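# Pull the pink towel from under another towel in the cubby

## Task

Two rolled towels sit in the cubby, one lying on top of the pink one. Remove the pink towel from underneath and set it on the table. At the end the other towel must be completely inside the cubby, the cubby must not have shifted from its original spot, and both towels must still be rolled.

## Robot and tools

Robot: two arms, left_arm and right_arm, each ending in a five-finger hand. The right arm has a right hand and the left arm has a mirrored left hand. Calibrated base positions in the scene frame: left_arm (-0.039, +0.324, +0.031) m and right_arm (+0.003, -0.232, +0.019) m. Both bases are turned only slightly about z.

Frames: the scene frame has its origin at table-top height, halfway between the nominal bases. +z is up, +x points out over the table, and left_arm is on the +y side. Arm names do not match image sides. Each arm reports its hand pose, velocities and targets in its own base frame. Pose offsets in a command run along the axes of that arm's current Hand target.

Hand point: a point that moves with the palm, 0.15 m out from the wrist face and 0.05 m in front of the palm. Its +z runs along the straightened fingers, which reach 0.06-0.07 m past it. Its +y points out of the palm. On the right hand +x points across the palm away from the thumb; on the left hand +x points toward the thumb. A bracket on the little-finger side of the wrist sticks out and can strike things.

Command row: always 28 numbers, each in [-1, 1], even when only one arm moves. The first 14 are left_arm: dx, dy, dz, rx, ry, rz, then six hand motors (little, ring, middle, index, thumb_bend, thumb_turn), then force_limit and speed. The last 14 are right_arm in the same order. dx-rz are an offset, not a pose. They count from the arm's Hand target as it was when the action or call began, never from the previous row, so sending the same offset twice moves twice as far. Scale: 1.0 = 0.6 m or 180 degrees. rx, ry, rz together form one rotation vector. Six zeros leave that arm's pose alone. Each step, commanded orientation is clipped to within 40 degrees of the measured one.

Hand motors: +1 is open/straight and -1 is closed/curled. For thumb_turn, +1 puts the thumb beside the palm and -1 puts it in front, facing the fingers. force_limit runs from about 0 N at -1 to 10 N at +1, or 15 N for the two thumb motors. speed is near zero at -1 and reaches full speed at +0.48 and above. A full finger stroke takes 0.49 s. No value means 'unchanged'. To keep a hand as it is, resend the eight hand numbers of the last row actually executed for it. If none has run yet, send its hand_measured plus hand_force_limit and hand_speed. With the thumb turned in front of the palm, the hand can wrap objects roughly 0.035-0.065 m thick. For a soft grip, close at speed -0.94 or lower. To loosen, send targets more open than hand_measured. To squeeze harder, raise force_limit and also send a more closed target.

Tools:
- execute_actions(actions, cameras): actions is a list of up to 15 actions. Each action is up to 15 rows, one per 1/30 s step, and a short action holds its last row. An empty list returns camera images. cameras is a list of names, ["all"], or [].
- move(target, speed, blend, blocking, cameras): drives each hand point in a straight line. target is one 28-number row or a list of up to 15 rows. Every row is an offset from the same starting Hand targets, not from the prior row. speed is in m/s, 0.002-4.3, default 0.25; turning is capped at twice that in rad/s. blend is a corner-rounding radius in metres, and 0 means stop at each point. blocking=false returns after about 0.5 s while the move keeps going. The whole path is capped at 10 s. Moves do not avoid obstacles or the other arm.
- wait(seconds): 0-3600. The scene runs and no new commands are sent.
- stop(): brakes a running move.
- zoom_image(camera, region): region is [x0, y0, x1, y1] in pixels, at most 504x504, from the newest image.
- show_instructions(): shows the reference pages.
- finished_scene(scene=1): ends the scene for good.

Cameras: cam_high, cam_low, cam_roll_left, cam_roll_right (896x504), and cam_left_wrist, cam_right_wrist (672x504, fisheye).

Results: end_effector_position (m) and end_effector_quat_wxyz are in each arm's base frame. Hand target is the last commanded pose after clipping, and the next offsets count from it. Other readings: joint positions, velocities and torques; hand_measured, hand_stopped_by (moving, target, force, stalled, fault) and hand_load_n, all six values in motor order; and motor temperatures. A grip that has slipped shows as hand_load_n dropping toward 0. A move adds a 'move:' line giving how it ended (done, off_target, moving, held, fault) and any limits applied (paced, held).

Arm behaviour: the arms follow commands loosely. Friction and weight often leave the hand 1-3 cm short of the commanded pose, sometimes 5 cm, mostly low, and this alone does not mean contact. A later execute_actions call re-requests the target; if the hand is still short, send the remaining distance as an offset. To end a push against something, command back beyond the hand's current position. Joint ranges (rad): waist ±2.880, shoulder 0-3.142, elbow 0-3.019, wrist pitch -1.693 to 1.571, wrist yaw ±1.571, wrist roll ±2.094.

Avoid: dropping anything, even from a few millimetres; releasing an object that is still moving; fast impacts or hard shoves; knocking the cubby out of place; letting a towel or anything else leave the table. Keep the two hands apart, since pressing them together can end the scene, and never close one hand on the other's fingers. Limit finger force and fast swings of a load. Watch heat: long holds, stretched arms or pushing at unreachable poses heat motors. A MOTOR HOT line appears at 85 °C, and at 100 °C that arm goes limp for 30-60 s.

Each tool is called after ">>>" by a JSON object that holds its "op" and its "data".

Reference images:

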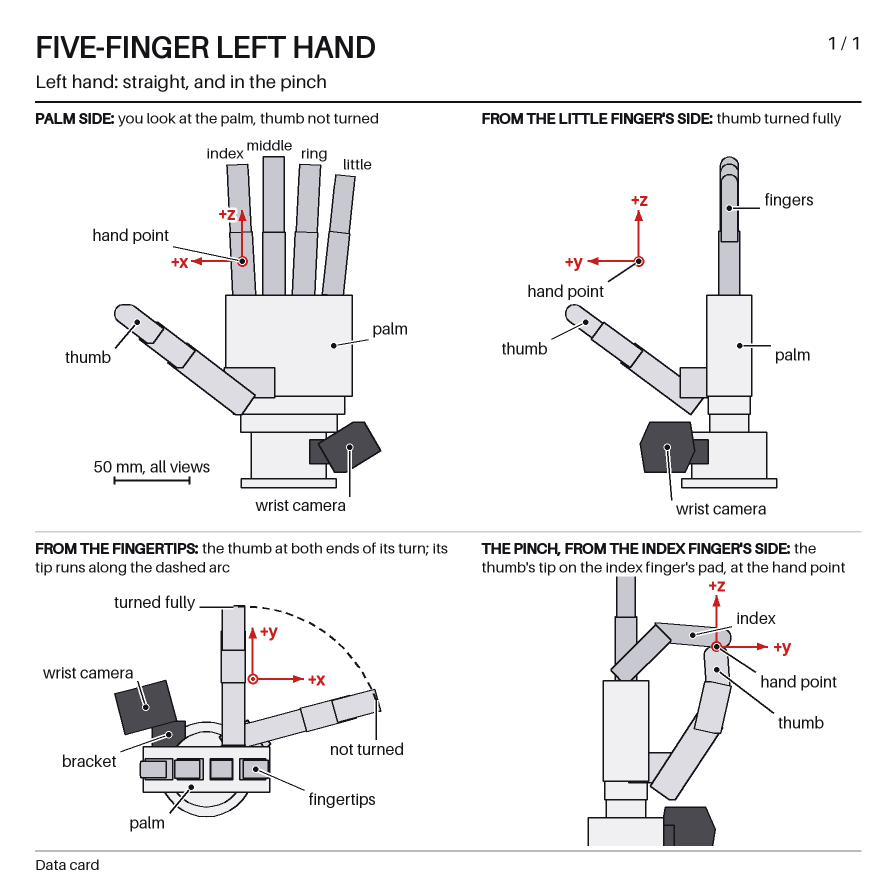

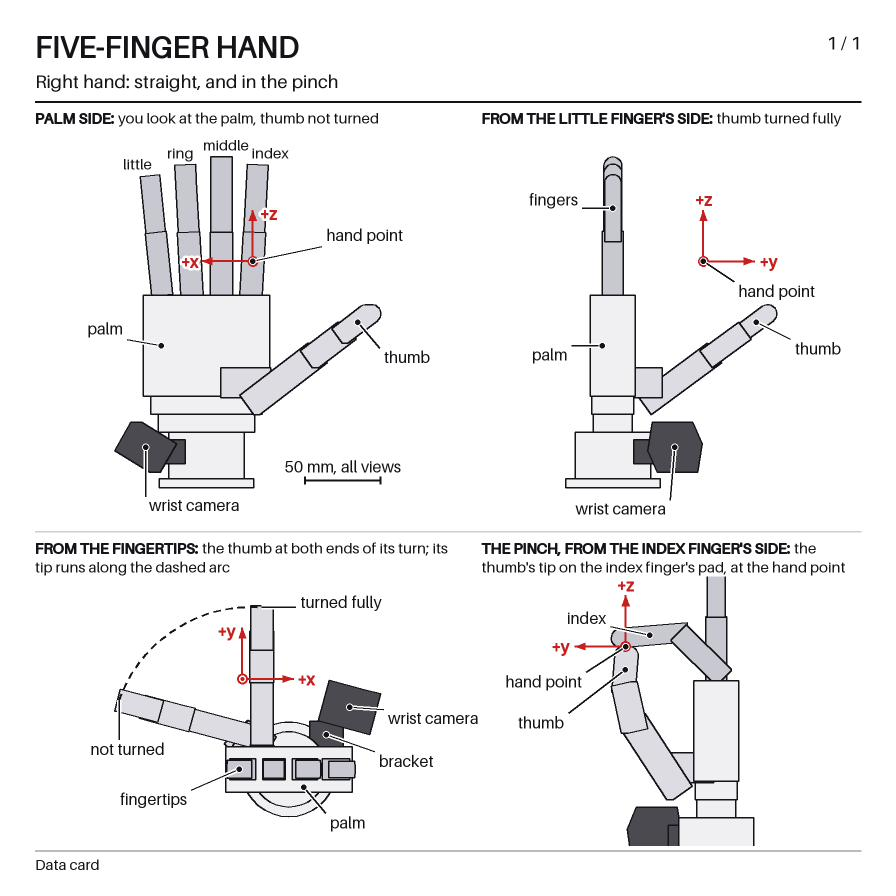

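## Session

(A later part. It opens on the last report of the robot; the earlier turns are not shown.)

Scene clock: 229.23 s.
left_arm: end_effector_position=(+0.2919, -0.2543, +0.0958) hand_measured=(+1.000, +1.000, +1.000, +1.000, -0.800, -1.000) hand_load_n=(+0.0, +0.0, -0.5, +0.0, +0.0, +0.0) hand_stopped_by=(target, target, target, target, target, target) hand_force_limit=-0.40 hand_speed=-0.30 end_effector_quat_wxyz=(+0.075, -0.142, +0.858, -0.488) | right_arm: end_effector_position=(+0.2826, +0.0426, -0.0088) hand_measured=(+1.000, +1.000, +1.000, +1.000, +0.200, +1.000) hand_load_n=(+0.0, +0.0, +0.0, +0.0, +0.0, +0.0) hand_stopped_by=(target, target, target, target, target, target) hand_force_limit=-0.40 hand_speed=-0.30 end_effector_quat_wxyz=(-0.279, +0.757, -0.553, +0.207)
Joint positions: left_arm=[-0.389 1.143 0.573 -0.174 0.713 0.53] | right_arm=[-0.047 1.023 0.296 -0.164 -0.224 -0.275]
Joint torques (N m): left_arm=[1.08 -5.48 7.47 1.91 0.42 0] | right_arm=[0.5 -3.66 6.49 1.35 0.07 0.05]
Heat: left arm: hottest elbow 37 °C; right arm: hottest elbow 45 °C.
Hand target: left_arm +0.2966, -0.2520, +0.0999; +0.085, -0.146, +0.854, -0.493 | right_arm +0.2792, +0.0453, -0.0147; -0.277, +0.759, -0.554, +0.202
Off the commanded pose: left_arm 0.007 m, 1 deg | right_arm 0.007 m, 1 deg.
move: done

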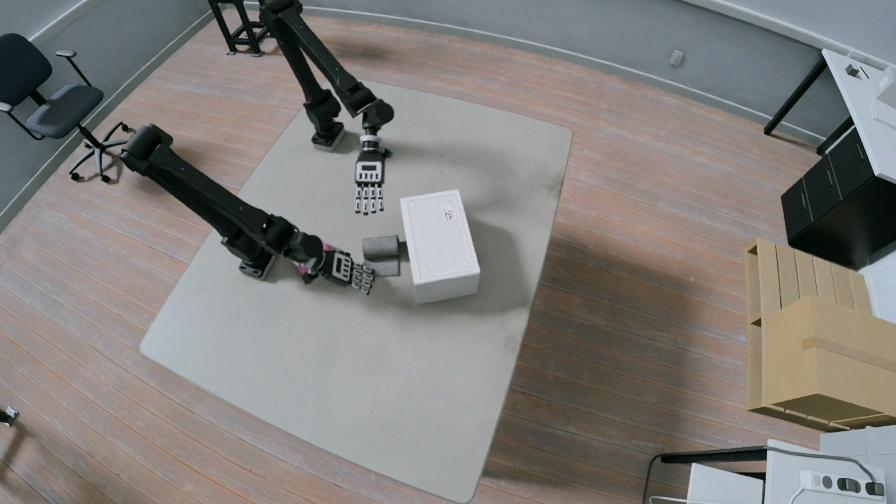

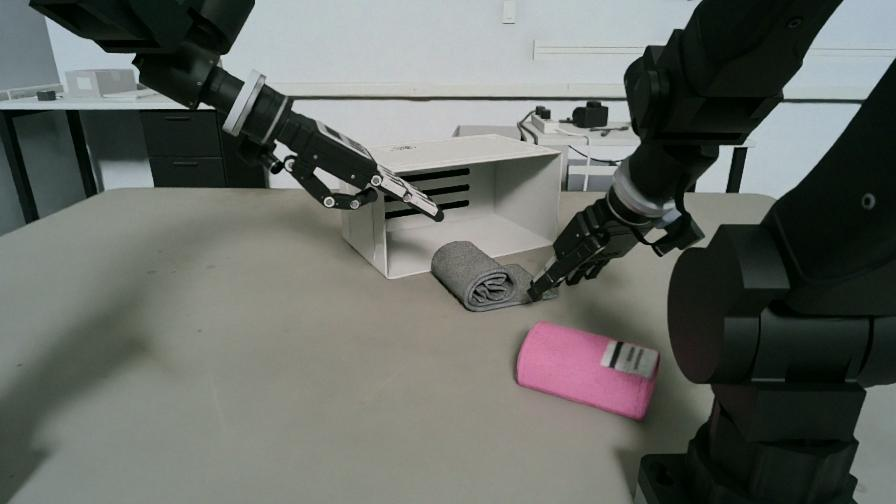

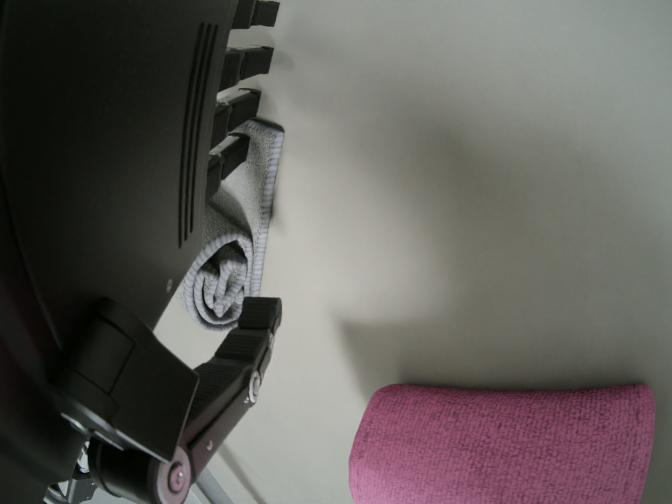

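>>> {"op": "move", "data": {"target": [0,0.111,0.041,0,0,0,1,1,1,1,-0.8,-1,-0.4,-0.3,0,0,0,0,0,0,1,1,1,1,0.2,1,-0.4,-0.3], "speed": 0.1, "cameras": ["cam_high","cam_roll_left","cam_left_wrist"]}}

>>> {"op": "zoom_image", "data": {"camera": "cam_high", "region": [300, 180, 420, 300]}}

>>> {"op": "zoom_image", "data": {"camera": "cam_roll_left", "region": [350, 150, 650, 350]}}

Scene clock: 231.37 s.
left_arm: end_effector_position=(+0.2875, -0.2433, +0.0298) hand_measured=(+1.000, +1.000, +1.000, +1.000, -0.800, -1.000) hand_load_n=(+0.0, +0.0, +0.0, +0.0, +0.0, +0.0) hand_stopped_by=(target, target, target, target, target, target) hand_force_limit=-0.40 hand_speed=-0.30 end_effector_quat_wxyz=(+0.076, -0.148, +0.856, -0.490) | right_arm: end_effector_position=(+0.2826, +0.0426, -0.0088) hand_measured=(+1.000, +1.000, +1.000, +1.000, +0.200, +1.000) hand_load_n=(+0.0, +0.0, +0.0, +0.0, +0.0, +0.0) hand_stopped_by=(target, target, target, target, target, target) hand_force_limit=-0.40 hand_speed=-0.30 end_effector_quat_wxyz=(-0.279, +0.757, -0.553, +0.207)
Joint positions: left_arm=[-0.359 1.289 0.456 0.082 0.731 0.54] | right_arm=[-0.047 1.023 0.296 -0.164 -0.224 -0.275]
Joint torques (N m): left_arm=[1.14 -4.95 6.24 1.87 0.59 0.19] | right_arm=[0.44 -3.66 6.49 1.28 0.08 0.03]
Heat: left arm: hottest elbow 37 °C; right arm: hottest elbow 44 °C.
Hand target: left_arm +0.2927, -0.2407, +0.0300; +0.085, -0.146, +0.854, -0.493 | right_arm +0.2792, +0.0453, -0.0147; -0.277, +0.759, -0.554, +0.202
Off the commanded pose: left_arm 0.006 m, 1 deg | right_arm 0.007 m, 1 deg.
move: done

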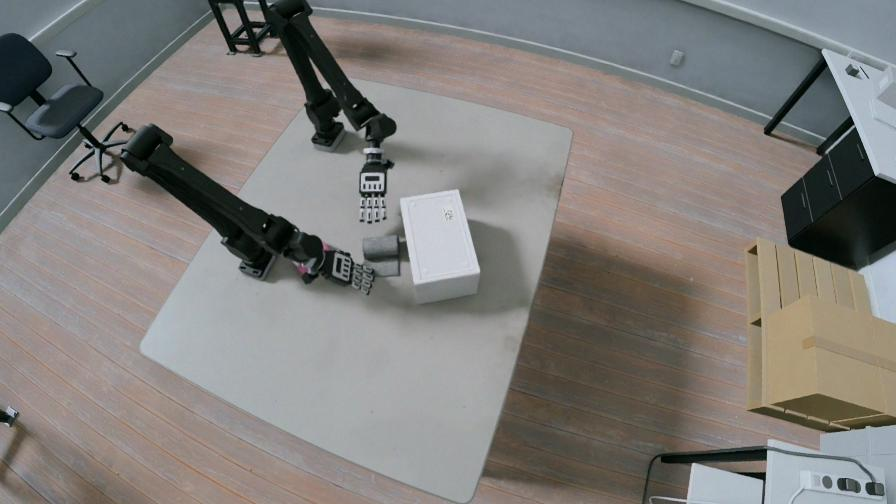

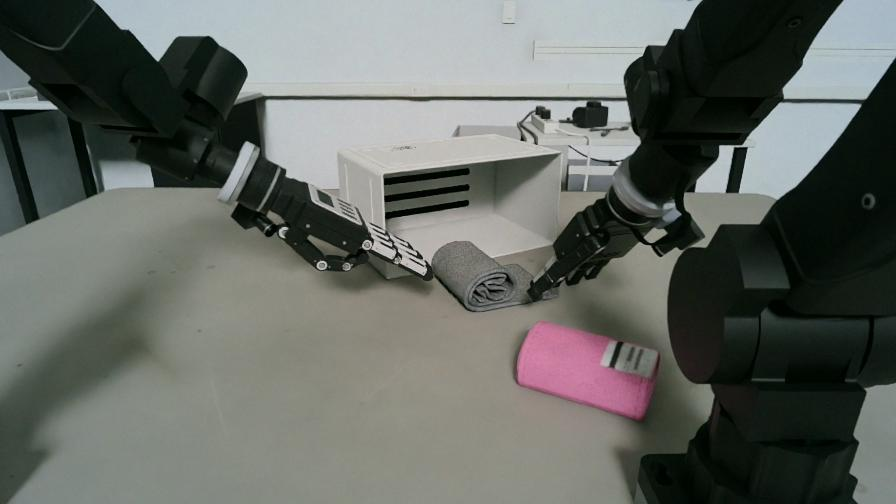

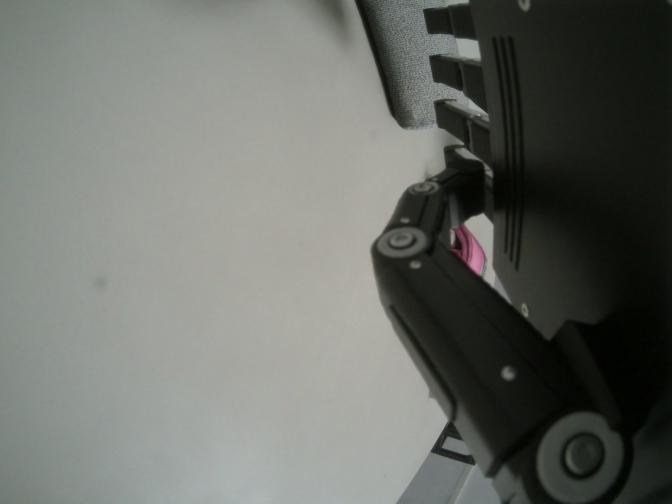

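Scaled by 4.200 from the camera's image (finer frame: 1280x720).

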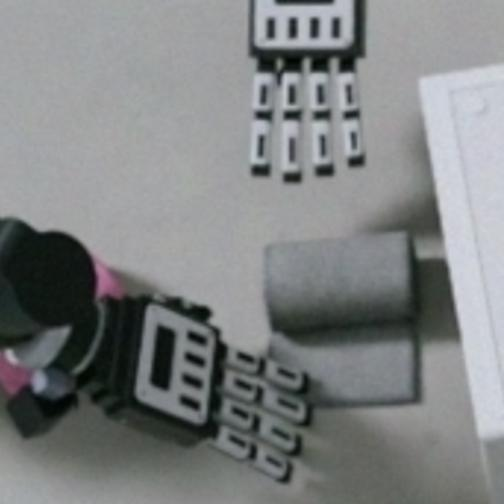

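Scaled by 1.680 from the camera's image (finer frame: 1280x720).

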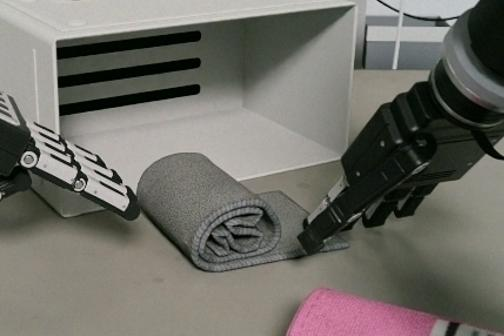

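>>> {"op": "move", "data": {"target": [-0.0133,0.0577,0.0333,0,0,0,1,1,1,1,-0.8,-1,-0.4,-0.3,0,0,0,0,0,0,1,1,1,1,0.2,1,-0.4,-0.3], "speed": 0.06, "cameras": ["cam_high","cam_roll_left","cam_left_wrist"]}}

>>> {"op": "zoom_image", "data": {"camera": "cam_high", "region": [300, 180, 420, 300]}}

>>> {"op": "zoom_image", "data": {"camera": "cam_roll_left", "region": [350, 150, 650, 350]}}

Scene clock: 232.93 s.
left_arm: end_effector_position=(+0.2963, -0.2413, -0.0088) hand_measured=(+1.000, +1.000, +1.000, +1.000, -0.800, -1.000) hand_load_n=(-0.5, +0.0, +0.0, +0.0, +0.0, +0.0) hand_stopped_by=(target, target, target, target, target, target) hand_force_limit=-0.40 hand_speed=-0.30 end_effector_quat_wxyz=(+0.077, -0.147, +0.855, -0.491) | right_arm: end_effector_position=(+0.2826, +0.0426, -0.0088) hand_measured=(+1.000, +1.000, +1.000, +1.000, +0.200, +1.000) hand_load_n=(+0.0, +0.0, +0.0, +0.0, +0.0, +0.0) hand_stopped_by=(target, target, target, target, target, target) hand_force_limit=-0.40 hand_speed=-0.30 end_effector_quat_wxyz=(-0.279, +0.757, -0.553, +0.207)
Joint positions: left_arm=[-0.342 1.446 0.439 0.249 0.744 0.555] | right_arm=[-0.047 1.023 0.296 -0.164 -0.224 -0.275]
Joint torques (N m): left_arm=[0.97 -5.71 4.96 1.88 0.59 0.17] | right_arm=[0.26 -3.66 6.45 1.29 0.07 0.05]
Heat: left arm: hottest elbow 37 °C; right arm: hottest elbow 44 °C.
Hand target: left_arm +0.3001, -0.2380, -0.0100; +0.084, -0.146, +0.854, -0.493 | right_arm +0.2792, +0.0453, -0.0147; -0.277, +0.759, -0.554, +0.202
Off the commanded pose: left_arm 0.005 m, 1 deg | right_arm 0.007 m, 1 deg.
move: done

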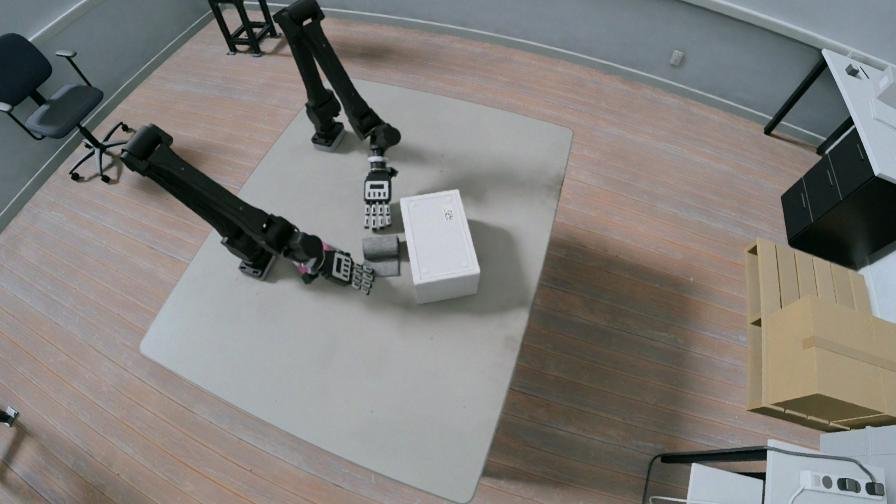

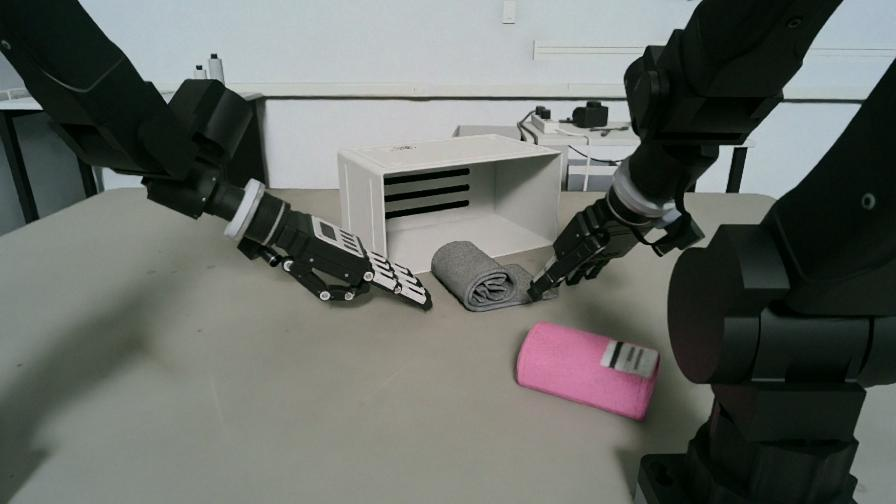

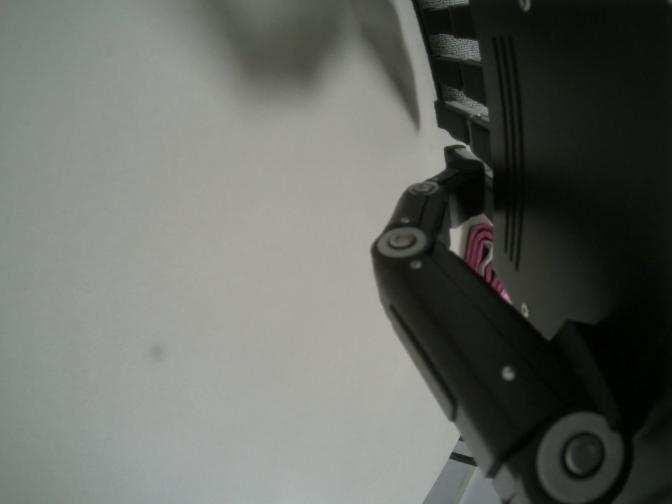

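Scaled by 4.200 from the camera's image (finer frame: 1280x720).

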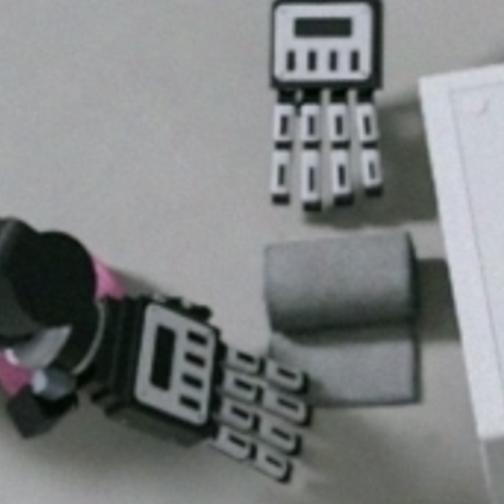

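Scaled by 1.680 from the camera's image (finer frame: 1280x720).

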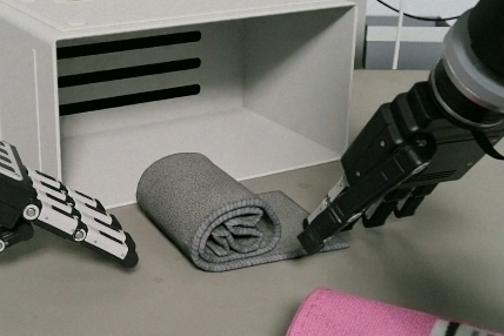

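>>> {"op": "move", "data": {"target": [0,0.0289,0.0167,0,0,0,1,1,1,1,-0.8,-1,-0.4,-0.3,0,0,0,0,0,0,1,1,1,1,0.2,1,-0.4,-0.3], "speed": 0.04, "cameras": ["cam_high","cam_roll_left","cam_left_wrist"]}}

>>> {"op": "zoom_image", "data": {"camera": "cam_high", "region": [300, 180, 420, 300]}}

>>> {"op": "zoom_image", "data": {"camera": "cam_roll_left", "region": [350, 150, 650, 350]}}

Scene clock: 234.00 s.
left_arm: end_effector_position=(+0.2991, -0.2428, -0.0243) hand_measured=(+1.000, +1.000, +1.000, +1.000, -0.800, -1.000) hand_load_n=(+0.0, -0.5, +0.0, +0.0, +0.0, +0.0) hand_stopped_by=(target, target, target, target, target, target) hand_force_limit=-0.40 hand_speed=-0.30 end_effector_quat_wxyz=(+0.081, -0.143, +0.853, -0.496) | right_arm: end_effector_position=(+0.2826, +0.0426, -0.0088) hand_measured=(+1.000, +1.000, +1.000, +1.000, +0.200, +1.000) hand_load_n=(+0.0, +0.0, +0.0, +0.0, +0.0, +0.0) hand_stopped_by=(target, target, target, target, target, target) hand_force_limit=-0.40 hand_speed=-0.30 end_effector_quat_wxyz=(-0.279, +0.757, -0.553, +0.207)
Joint positions: left_arm=[-0.341 1.516 0.43 0.343 0.75 0.556] | right_arm=[-0.047 1.023 0.296 -0.164 -0.224 -0.275]
Joint torques (N m): left_arm=[1.08 -5.48 4.25 1.84 0.38 0.17] | right_arm=[0.44 -3.72 6.54 1.36 0.08 0.05]
Heat: left arm: hottest elbow 37 °C; right arm: hottest elbow 44 °C.
Hand target: left_arm +0.3002, -0.2380, -0.0300; +0.085, -0.146, +0.854, -0.493 | right_arm +0.2792, +0.0453, -0.0147; -0.277, +0.759, -0.554, +0.202
Off the commanded pose: left_arm 0.008 m, 1 deg | right_arm 0.007 m, 1 deg.
move: done

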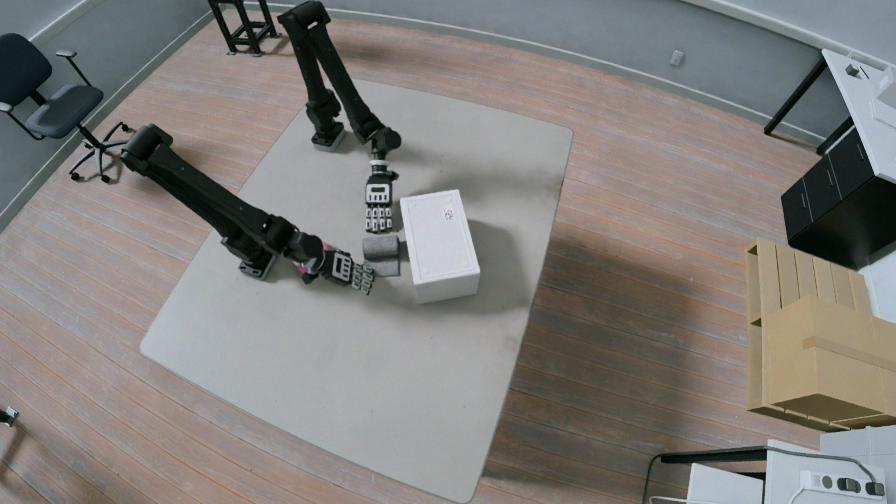

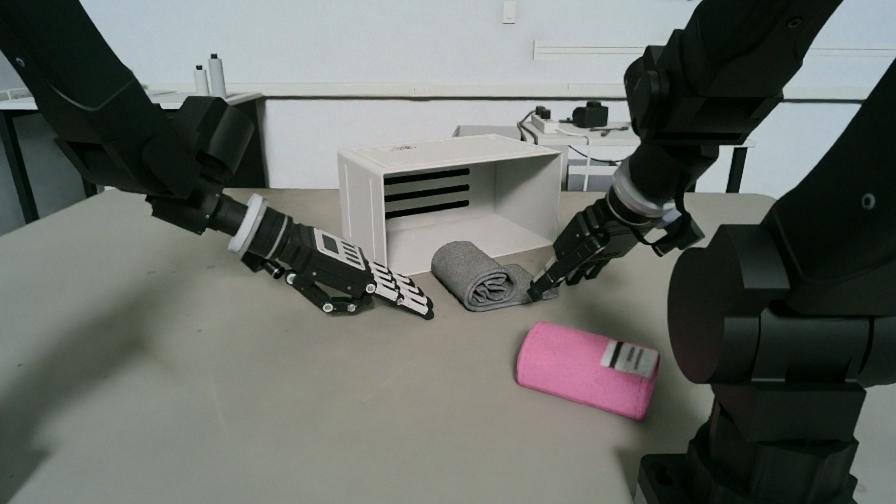

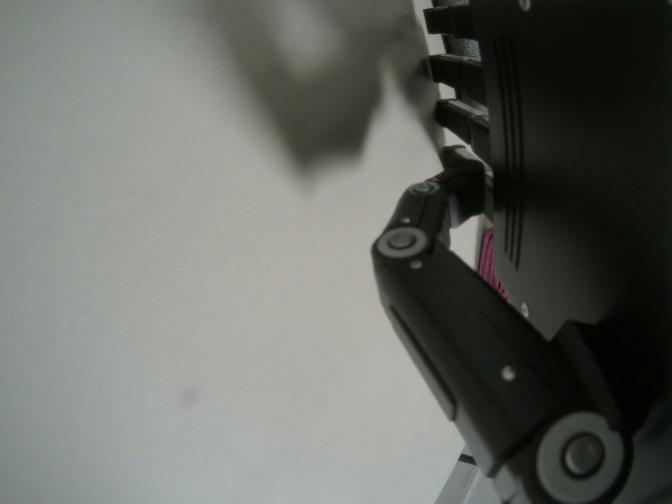

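Scaled by 4.200 from the camera's image (finer frame: 1280x720).

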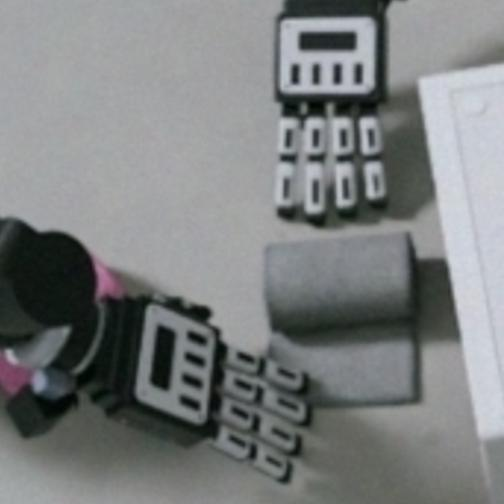

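Scaled by 1.680 from the camera's image (finer frame: 1280x720).

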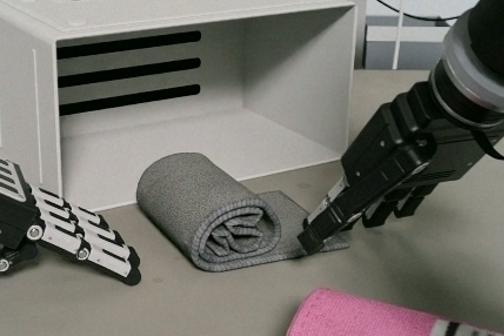

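>>> {"op": "move", "data": {"target": [0,-0.0292,0.0505,0,0,0,1,1,1,1,-0.8,-1,-0.4,-0.3,0,0,0,0,0,0,1,1,1,1,0.2,1,-0.4,-0.3], "speed": 0.04, "cameras": ["cam_high","cam_roll_left","cam_left_wrist"]}}

>>> {"op": "zoom_image", "data": {"camera": "cam_high", "region": [300, 180, 420, 300]}}

>>> {"op": "zoom_image", "data": {"camera": "cam_roll_left", "region": [350, 150, 650, 350]}}

Scene clock: 235.67 s.
left_arm: end_effector_position=(+0.3091, -0.2652, -0.0249) hand_measured=(+1.000, +1.000, +1.000, +1.000, -0.800, -1.000) hand_load_n=(+0.0, +0.0, +0.0, +0.0, +0.0, +0.0) hand_stopped_by=(target, target, target, target, target, target) hand_force_limit=-0.40 hand_speed=-0.30 end_effector_quat_wxyz=(+0.088, -0.145, +0.851, -0.496) | right_arm: end_effector_position=(+0.2826, +0.0426, -0.0088) hand_measured=(+1.000, +1.000, +1.000, +1.000, +0.200, +1.000) hand_load_n=(+0.0, +0.0, +0.0, +0.0, +0.0, +0.0) hand_stopped_by=(target, target, target, target, target, target) hand_force_limit=-0.40 hand_speed=-0.30 end_effector_quat_wxyz=(-0.279, +0.757, -0.553, +0.207)
Joint positions: left_arm=[-0.401 1.555 0.46 0.401 0.694 0.496] | right_arm=[-0.047 1.023 0.296 -0.164 -0.224 -0.275]
Joint torques (N m): left_arm=[-1.14 -4.84 6.15 1.47 0.07 0.04] | right_arm=[0.38 -3.55 6.54 1.28 0.08 0.04]
Heat: left arm: hottest elbow 37 °C; right arm: hottest elbow 43 °C.
Hand target: left_arm +0.3120, -0.2710, -0.0299; +0.085, -0.146, +0.854, -0.493 | right_arm +0.2792, +0.0453, -0.0147; -0.277, +0.759, -0.554, +0.202
Off the commanded pose: left_arm 0.008 m, 1 deg | right_arm 0.007 m, 1 deg.
move: done

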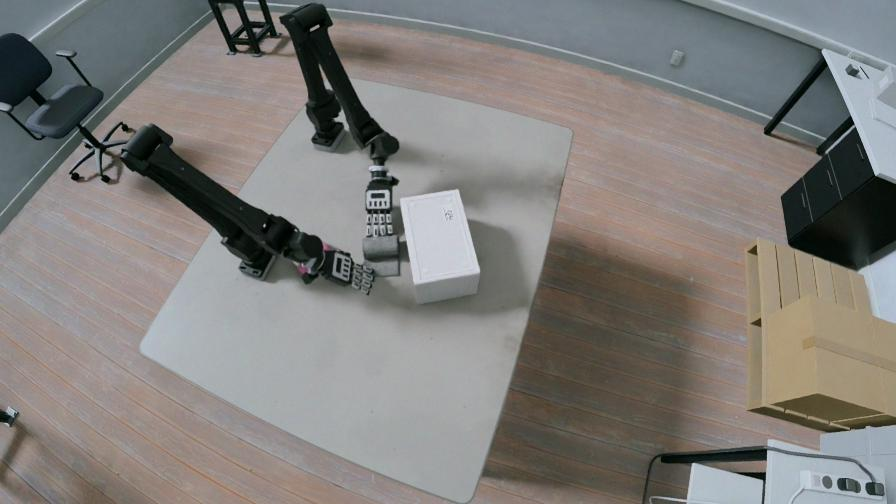

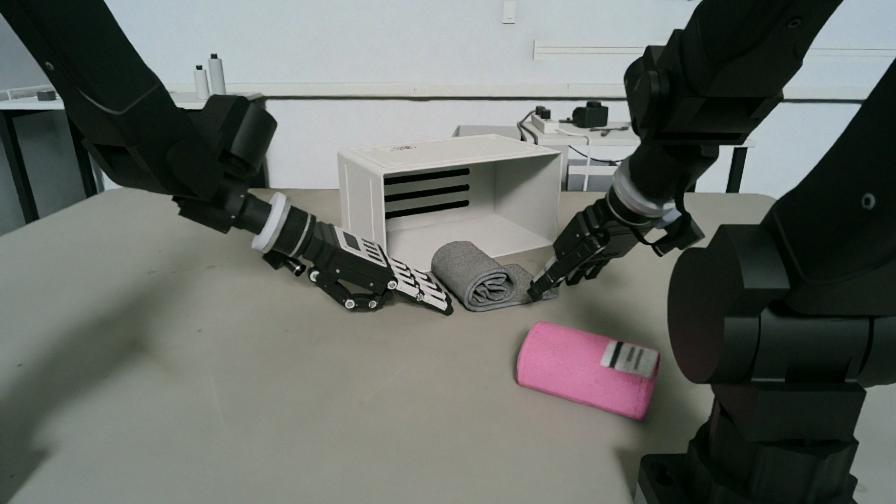

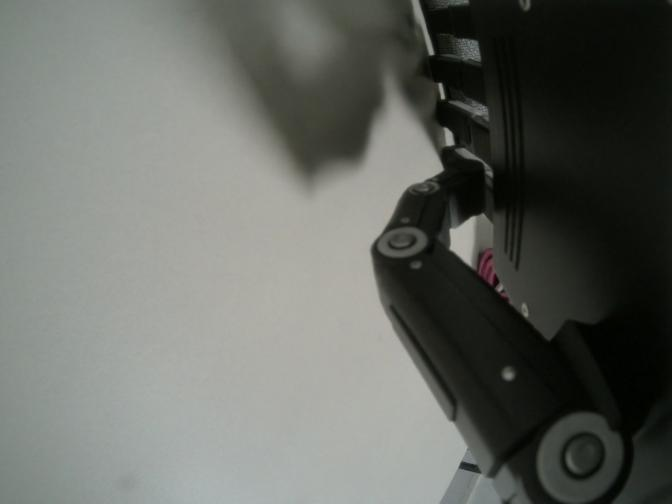

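Scaled by 4.200 from the camera's image (finer frame: 1280x720).

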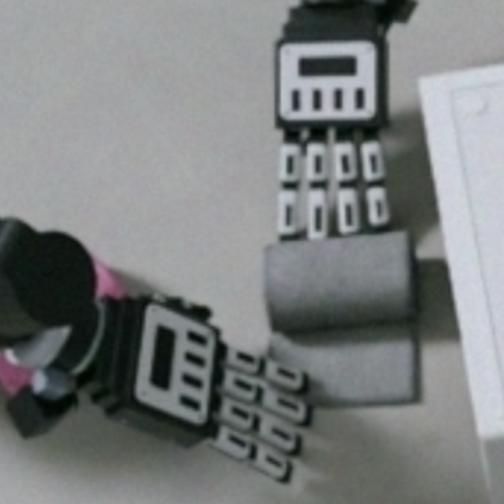

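Scaled by 1.680 from the camera's image (finer frame: 1280x720).

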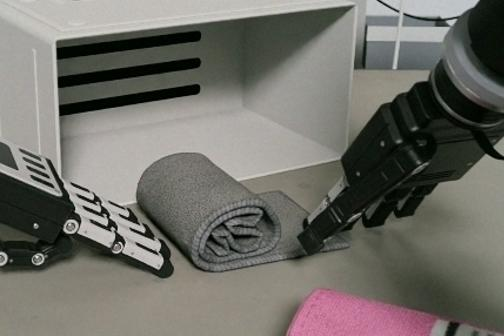

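>>> {"op": "move", "data": {"target": [0,-0.0167,0.0289,0,0,0,1,1,1,1,-0.8,-1,-0.4,-0.3,0,0,0,0,0,0,1,1,1,1,0.2,1,-0.4,-0.3], "speed": 0.03, "cameras": ["cam_high","cam_roll_left"]}}

>>> {"op": "zoom_image", "data": {"camera": "cam_high", "region": [300, 180, 420, 300]}}

>>> {"op": "zoom_image", "data": {"camera": "cam_roll_left", "region": [350, 150, 650, 350]}}

Scene clock: 236.93 s.
left_arm: end_effector_position=(+0.3161, -0.2832, -0.0246) hand_measured=(+1.000, +1.000, +1.000, +1.000, -0.800, -1.000) hand_load_n=(+0.0, +0.0, +0.0, -0.5, +0.0, +0.0) hand_stopped_by=(target, target, target, target, target, target) hand_force_limit=-0.40 hand_speed=-0.30 end_effector_quat_wxyz=(+0.089, -0.146, +0.851, -0.496) | right_arm: end_effector_position=(+0.2826, +0.0426, -0.0088) hand_measured=(+1.000, +1.000, +1.000, +1.000, +0.200, +1.000) hand_load_n=(+0.0, +0.0, +0.0, +0.0, +0.0, +0.0) hand_stopped_by=(target, target, target, target, target, target) hand_force_limit=-0.40 hand_speed=-0.30 end_effector_quat_wxyz=(-0.279, +0.757, -0.553, +0.207)
Joint positions: left_arm=[-0.444 1.584 0.494 0.417 0.659 0.461] | right_arm=[-0.047 1.023 0.296 -0.164 -0.224 -0.275]
Joint torques (N m): left_arm=[-1.14 -5.48 6.35 1.44 0.06 0.05] | right_arm=[0.56 -3.66 6.53 1.32 0.08 0.04]
Heat: left arm: hottest elbow 37 °C; right arm: hottest elbow 43 °C.
Hand target: left_arm +0.3184, -0.2898, -0.0301; +0.084, -0.146, +0.854, -0.492 | right_arm +0.2792, +0.0453, -0.0147; -0.277, +0.759, -0.554, +0.202
Off the commanded pose: left_arm 0.009 m, 1 deg | right_arm 0.007 m, 1 deg.
move: done

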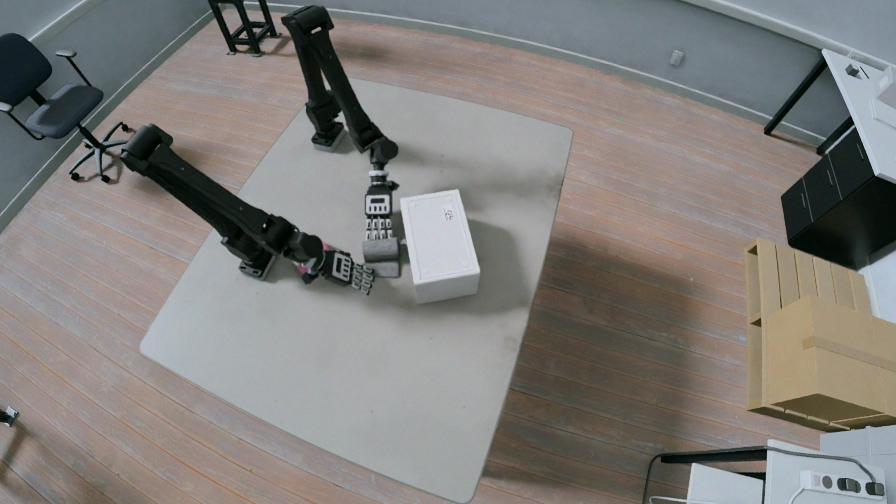

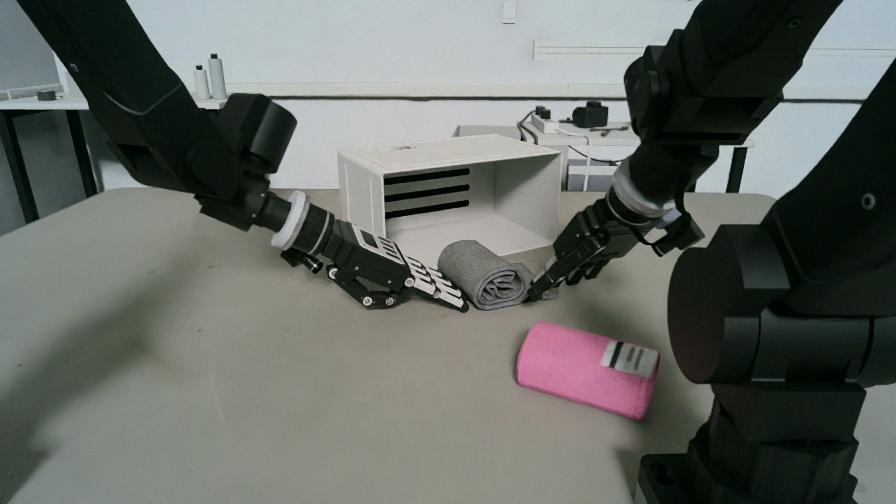

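Scaled by 4.200 from the camera's image (finer frame: 1280x720).

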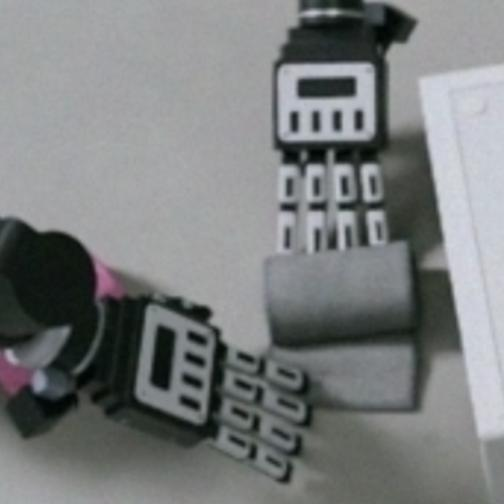

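Scaled by 1.680 from the camera's image (finer frame: 1280x720).

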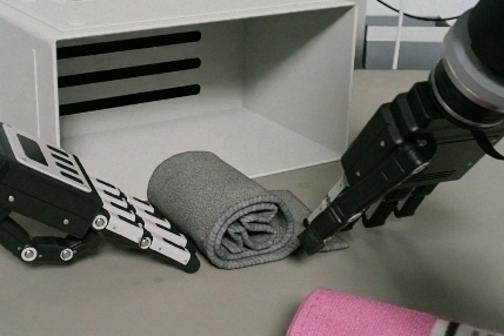

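>>> {"op": "move", "data": {"target": [0,-0.034,0.0189,0,0,0,1,1,1,1,-0.8,-1,-0.4,-0.3,0,0,0,0,0,0,1,1,1,1,0.2,1,-0.4,-0.3], "speed": 0.03, "cameras": ["cam_high","cam_roll_left"]}}

>>> {"op": "zoom_image", "data": {"camera": "cam_high", "region": [300, 180, 420, 300]}}

>>> {"op": "zoom_image", "data": {"camera": "cam_roll_left", "region": [350, 150, 650, 350]}}

Scene clock: 238.40 s.
left_arm: end_effector_position=(+0.3182, -0.2988, -0.0212) hand_measured=(+1.000, +1.000, +1.000, +1.000, -0.800, -1.000) hand_load_n=(+0.0, +0.0, +0.0, +0.0, +0.0, +0.0) hand_stopped_by=(target, target, target, target, target, target) hand_force_limit=-0.40 hand_speed=-0.30 end_effector_quat_wxyz=(+0.086, -0.149, +0.855, -0.490) | right_arm: end_effector_position=(+0.2826, +0.0426, -0.0088) hand_measured=(+1.000, +1.000, +1.000, +1.000, +0.200, +1.000) hand_load_n=(+0.0, +0.0, +0.0, +0.0, +0.0, +0.0) hand_stopped_by=(target, target, target, target, target, target) hand_force_limit=-0.40 hand_speed=-0.30 end_effector_quat_wxyz=(-0.279, +0.757, -0.553, +0.207)
Joint positions: left_arm=[-0.486 1.586 0.525 0.392 0.62 0.433] | right_arm=[-0.047 1.023 0.296 -0.164 -0.224 -0.275]
Joint torques (N m): left_arm=[-0.97 -6.77 7.56 1.1 0.34 -0.02] | right_arm=[0.62 -3.66 6.54 1.29 0.06 0.04]
Heat: left arm: hottest elbow 37 °C; right arm: hottest elbow 43 °C.
Hand target: left_arm +0.3251, -0.3088, -0.0180; +0.084, -0.146, +0.854, -0.493 | right_arm +0.2792, +0.0453, -0.0147; -0.277, +0.759, -0.554, +0.202
Off the commanded pose: left_arm 0.012 m, 0 deg | right_arm 0.007 m, 1 deg.
move: off_target (left_arm)

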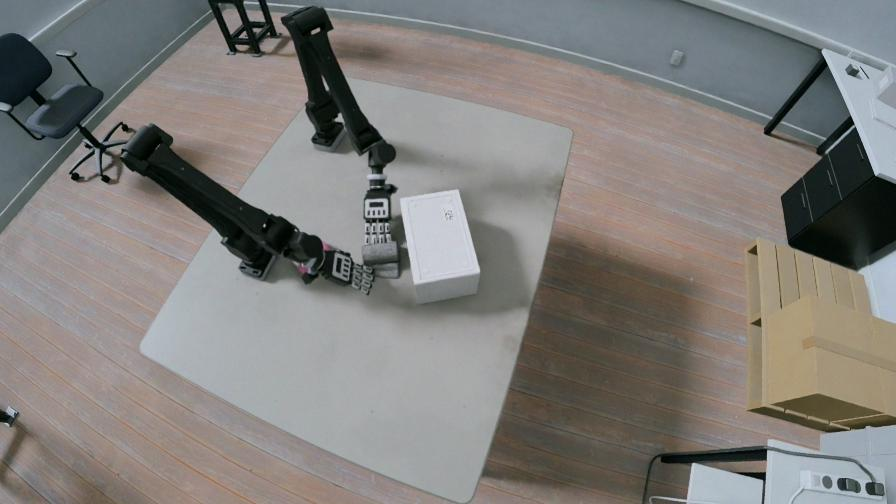

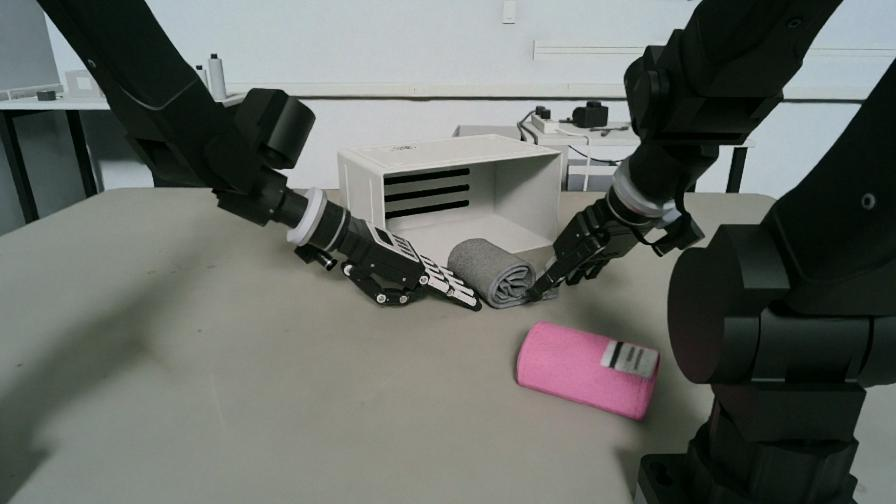

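Scaled by 4.200 from the camera's image (finer frame: 1280x720).

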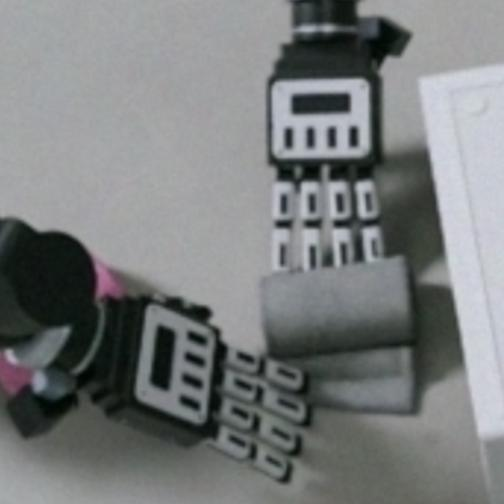

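Scaled by 1.680 from the camera's image (finer frame: 1280x720).

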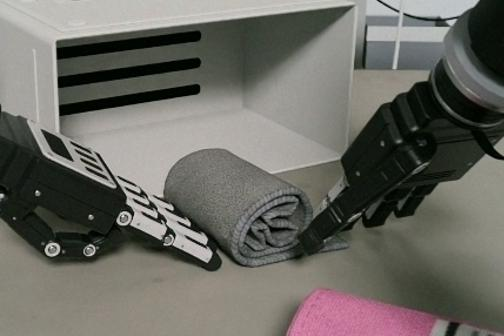

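>>> {"op": "move", "data": {"target": [0,-0.0588,-0.0147,0,0,0,1,1,1,1,-0.8,-1,-0.4,-0.3,0,0,0,0,0,0,1,1,1,1,0.2,1,-0.4,-0.3], "speed": 0.03, "cameras": ["cam_high","cam_roll_left"]}}

>>> {"op": "zoom_image", "data": {"camera": "cam_high", "region": [300, 180, 420, 300]}}

>>> {"op": "zoom_image", "data": {"camera": "cam_roll_left", "region": [350, 150, 650, 350]}}

Scene clock: 240.37 s.
left_arm: end_effector_position=(+0.3169, -0.3052, +0.0005) hand_measured=(+1.000, +1.000, +1.000, +1.000, -0.800, -1.000) hand_load_n=(+0.0, -0.5, +0.0, +0.0, +0.0, +0.0) hand_stopped_by=(target, target, target, target, target, target) hand_force_limit=-0.40 hand_speed=-0.30 end_effector_quat_wxyz=(+0.076, -0.155, +0.859, -0.481) | right_arm: end_effector_position=(+0.2826, +0.0426, -0.0088) hand_measured=(+1.000, +1.000, +1.000, +1.000, +0.200, +1.000) hand_load_n=(+0.0, +0.0, +0.0, +0.0, +0.0, +0.0) hand_stopped_by=(target, target, target, target, target, target) hand_force_limit=-0.40 hand_speed=-0.30 end_effector_quat_wxyz=(-0.279, +0.757, -0.553, +0.207)
Joint positions: left_arm=[-0.504 1.517 0.562 0.263 0.605 0.418] | right_arm=[-0.047 1.023 0.296 -0.164 -0.224 -0.275]
Joint torques (N m): left_arm=[-1.03 -8.59 8.58 1.14 0.34 0] | right_arm=[0.56 -3.96 6.56 1.29 0.08 0.05]
Heat: left arm: hottest elbow 37 °C; right arm: hottest elbow 43 °C.
Hand target: left_arm +0.3286, -0.3182, +0.0171; +0.085, -0.146, +0.854, -0.493 | right_arm +0.2792, +0.0453, -0.0147; -0.277, +0.759, -0.554, +0.202
Off the commanded pose: left_arm 0.024 m, 2 deg | right_arm 0.007 m, 1 deg.
move: off_target (left_arm)

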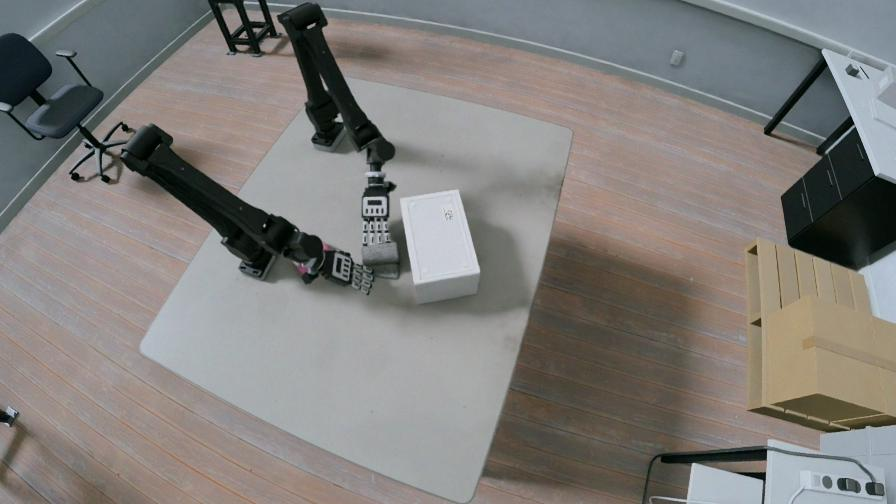

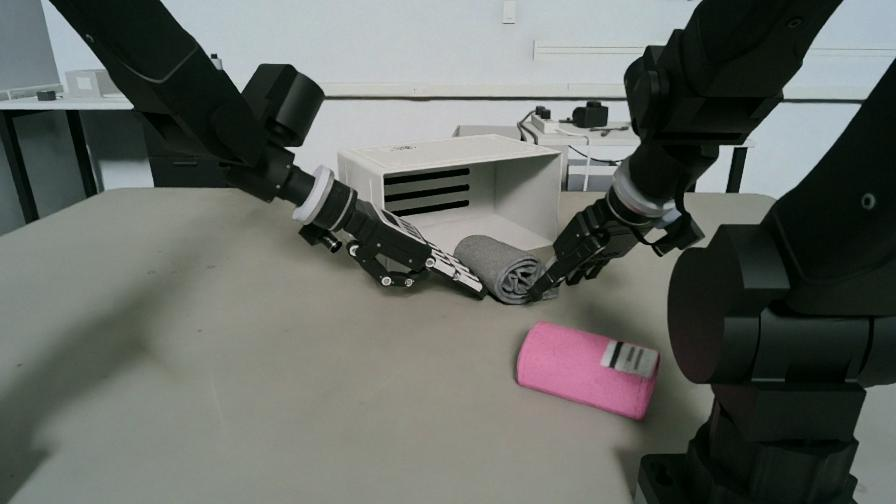

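Scaled by 4.200 from the camera's image (finer frame: 1280x720).

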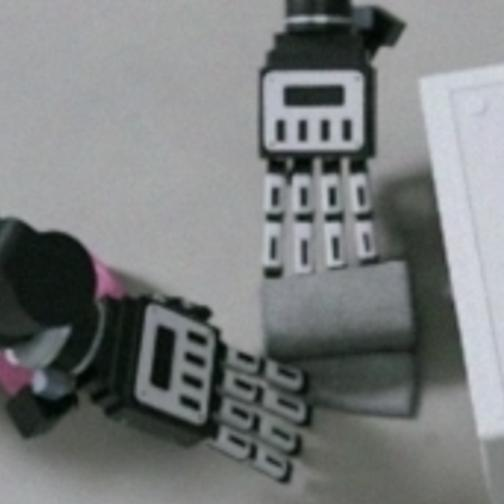

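Scaled by 1.680 from the camera's image (finer frame: 1280x720).

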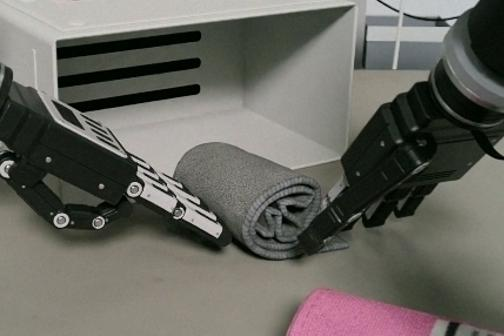

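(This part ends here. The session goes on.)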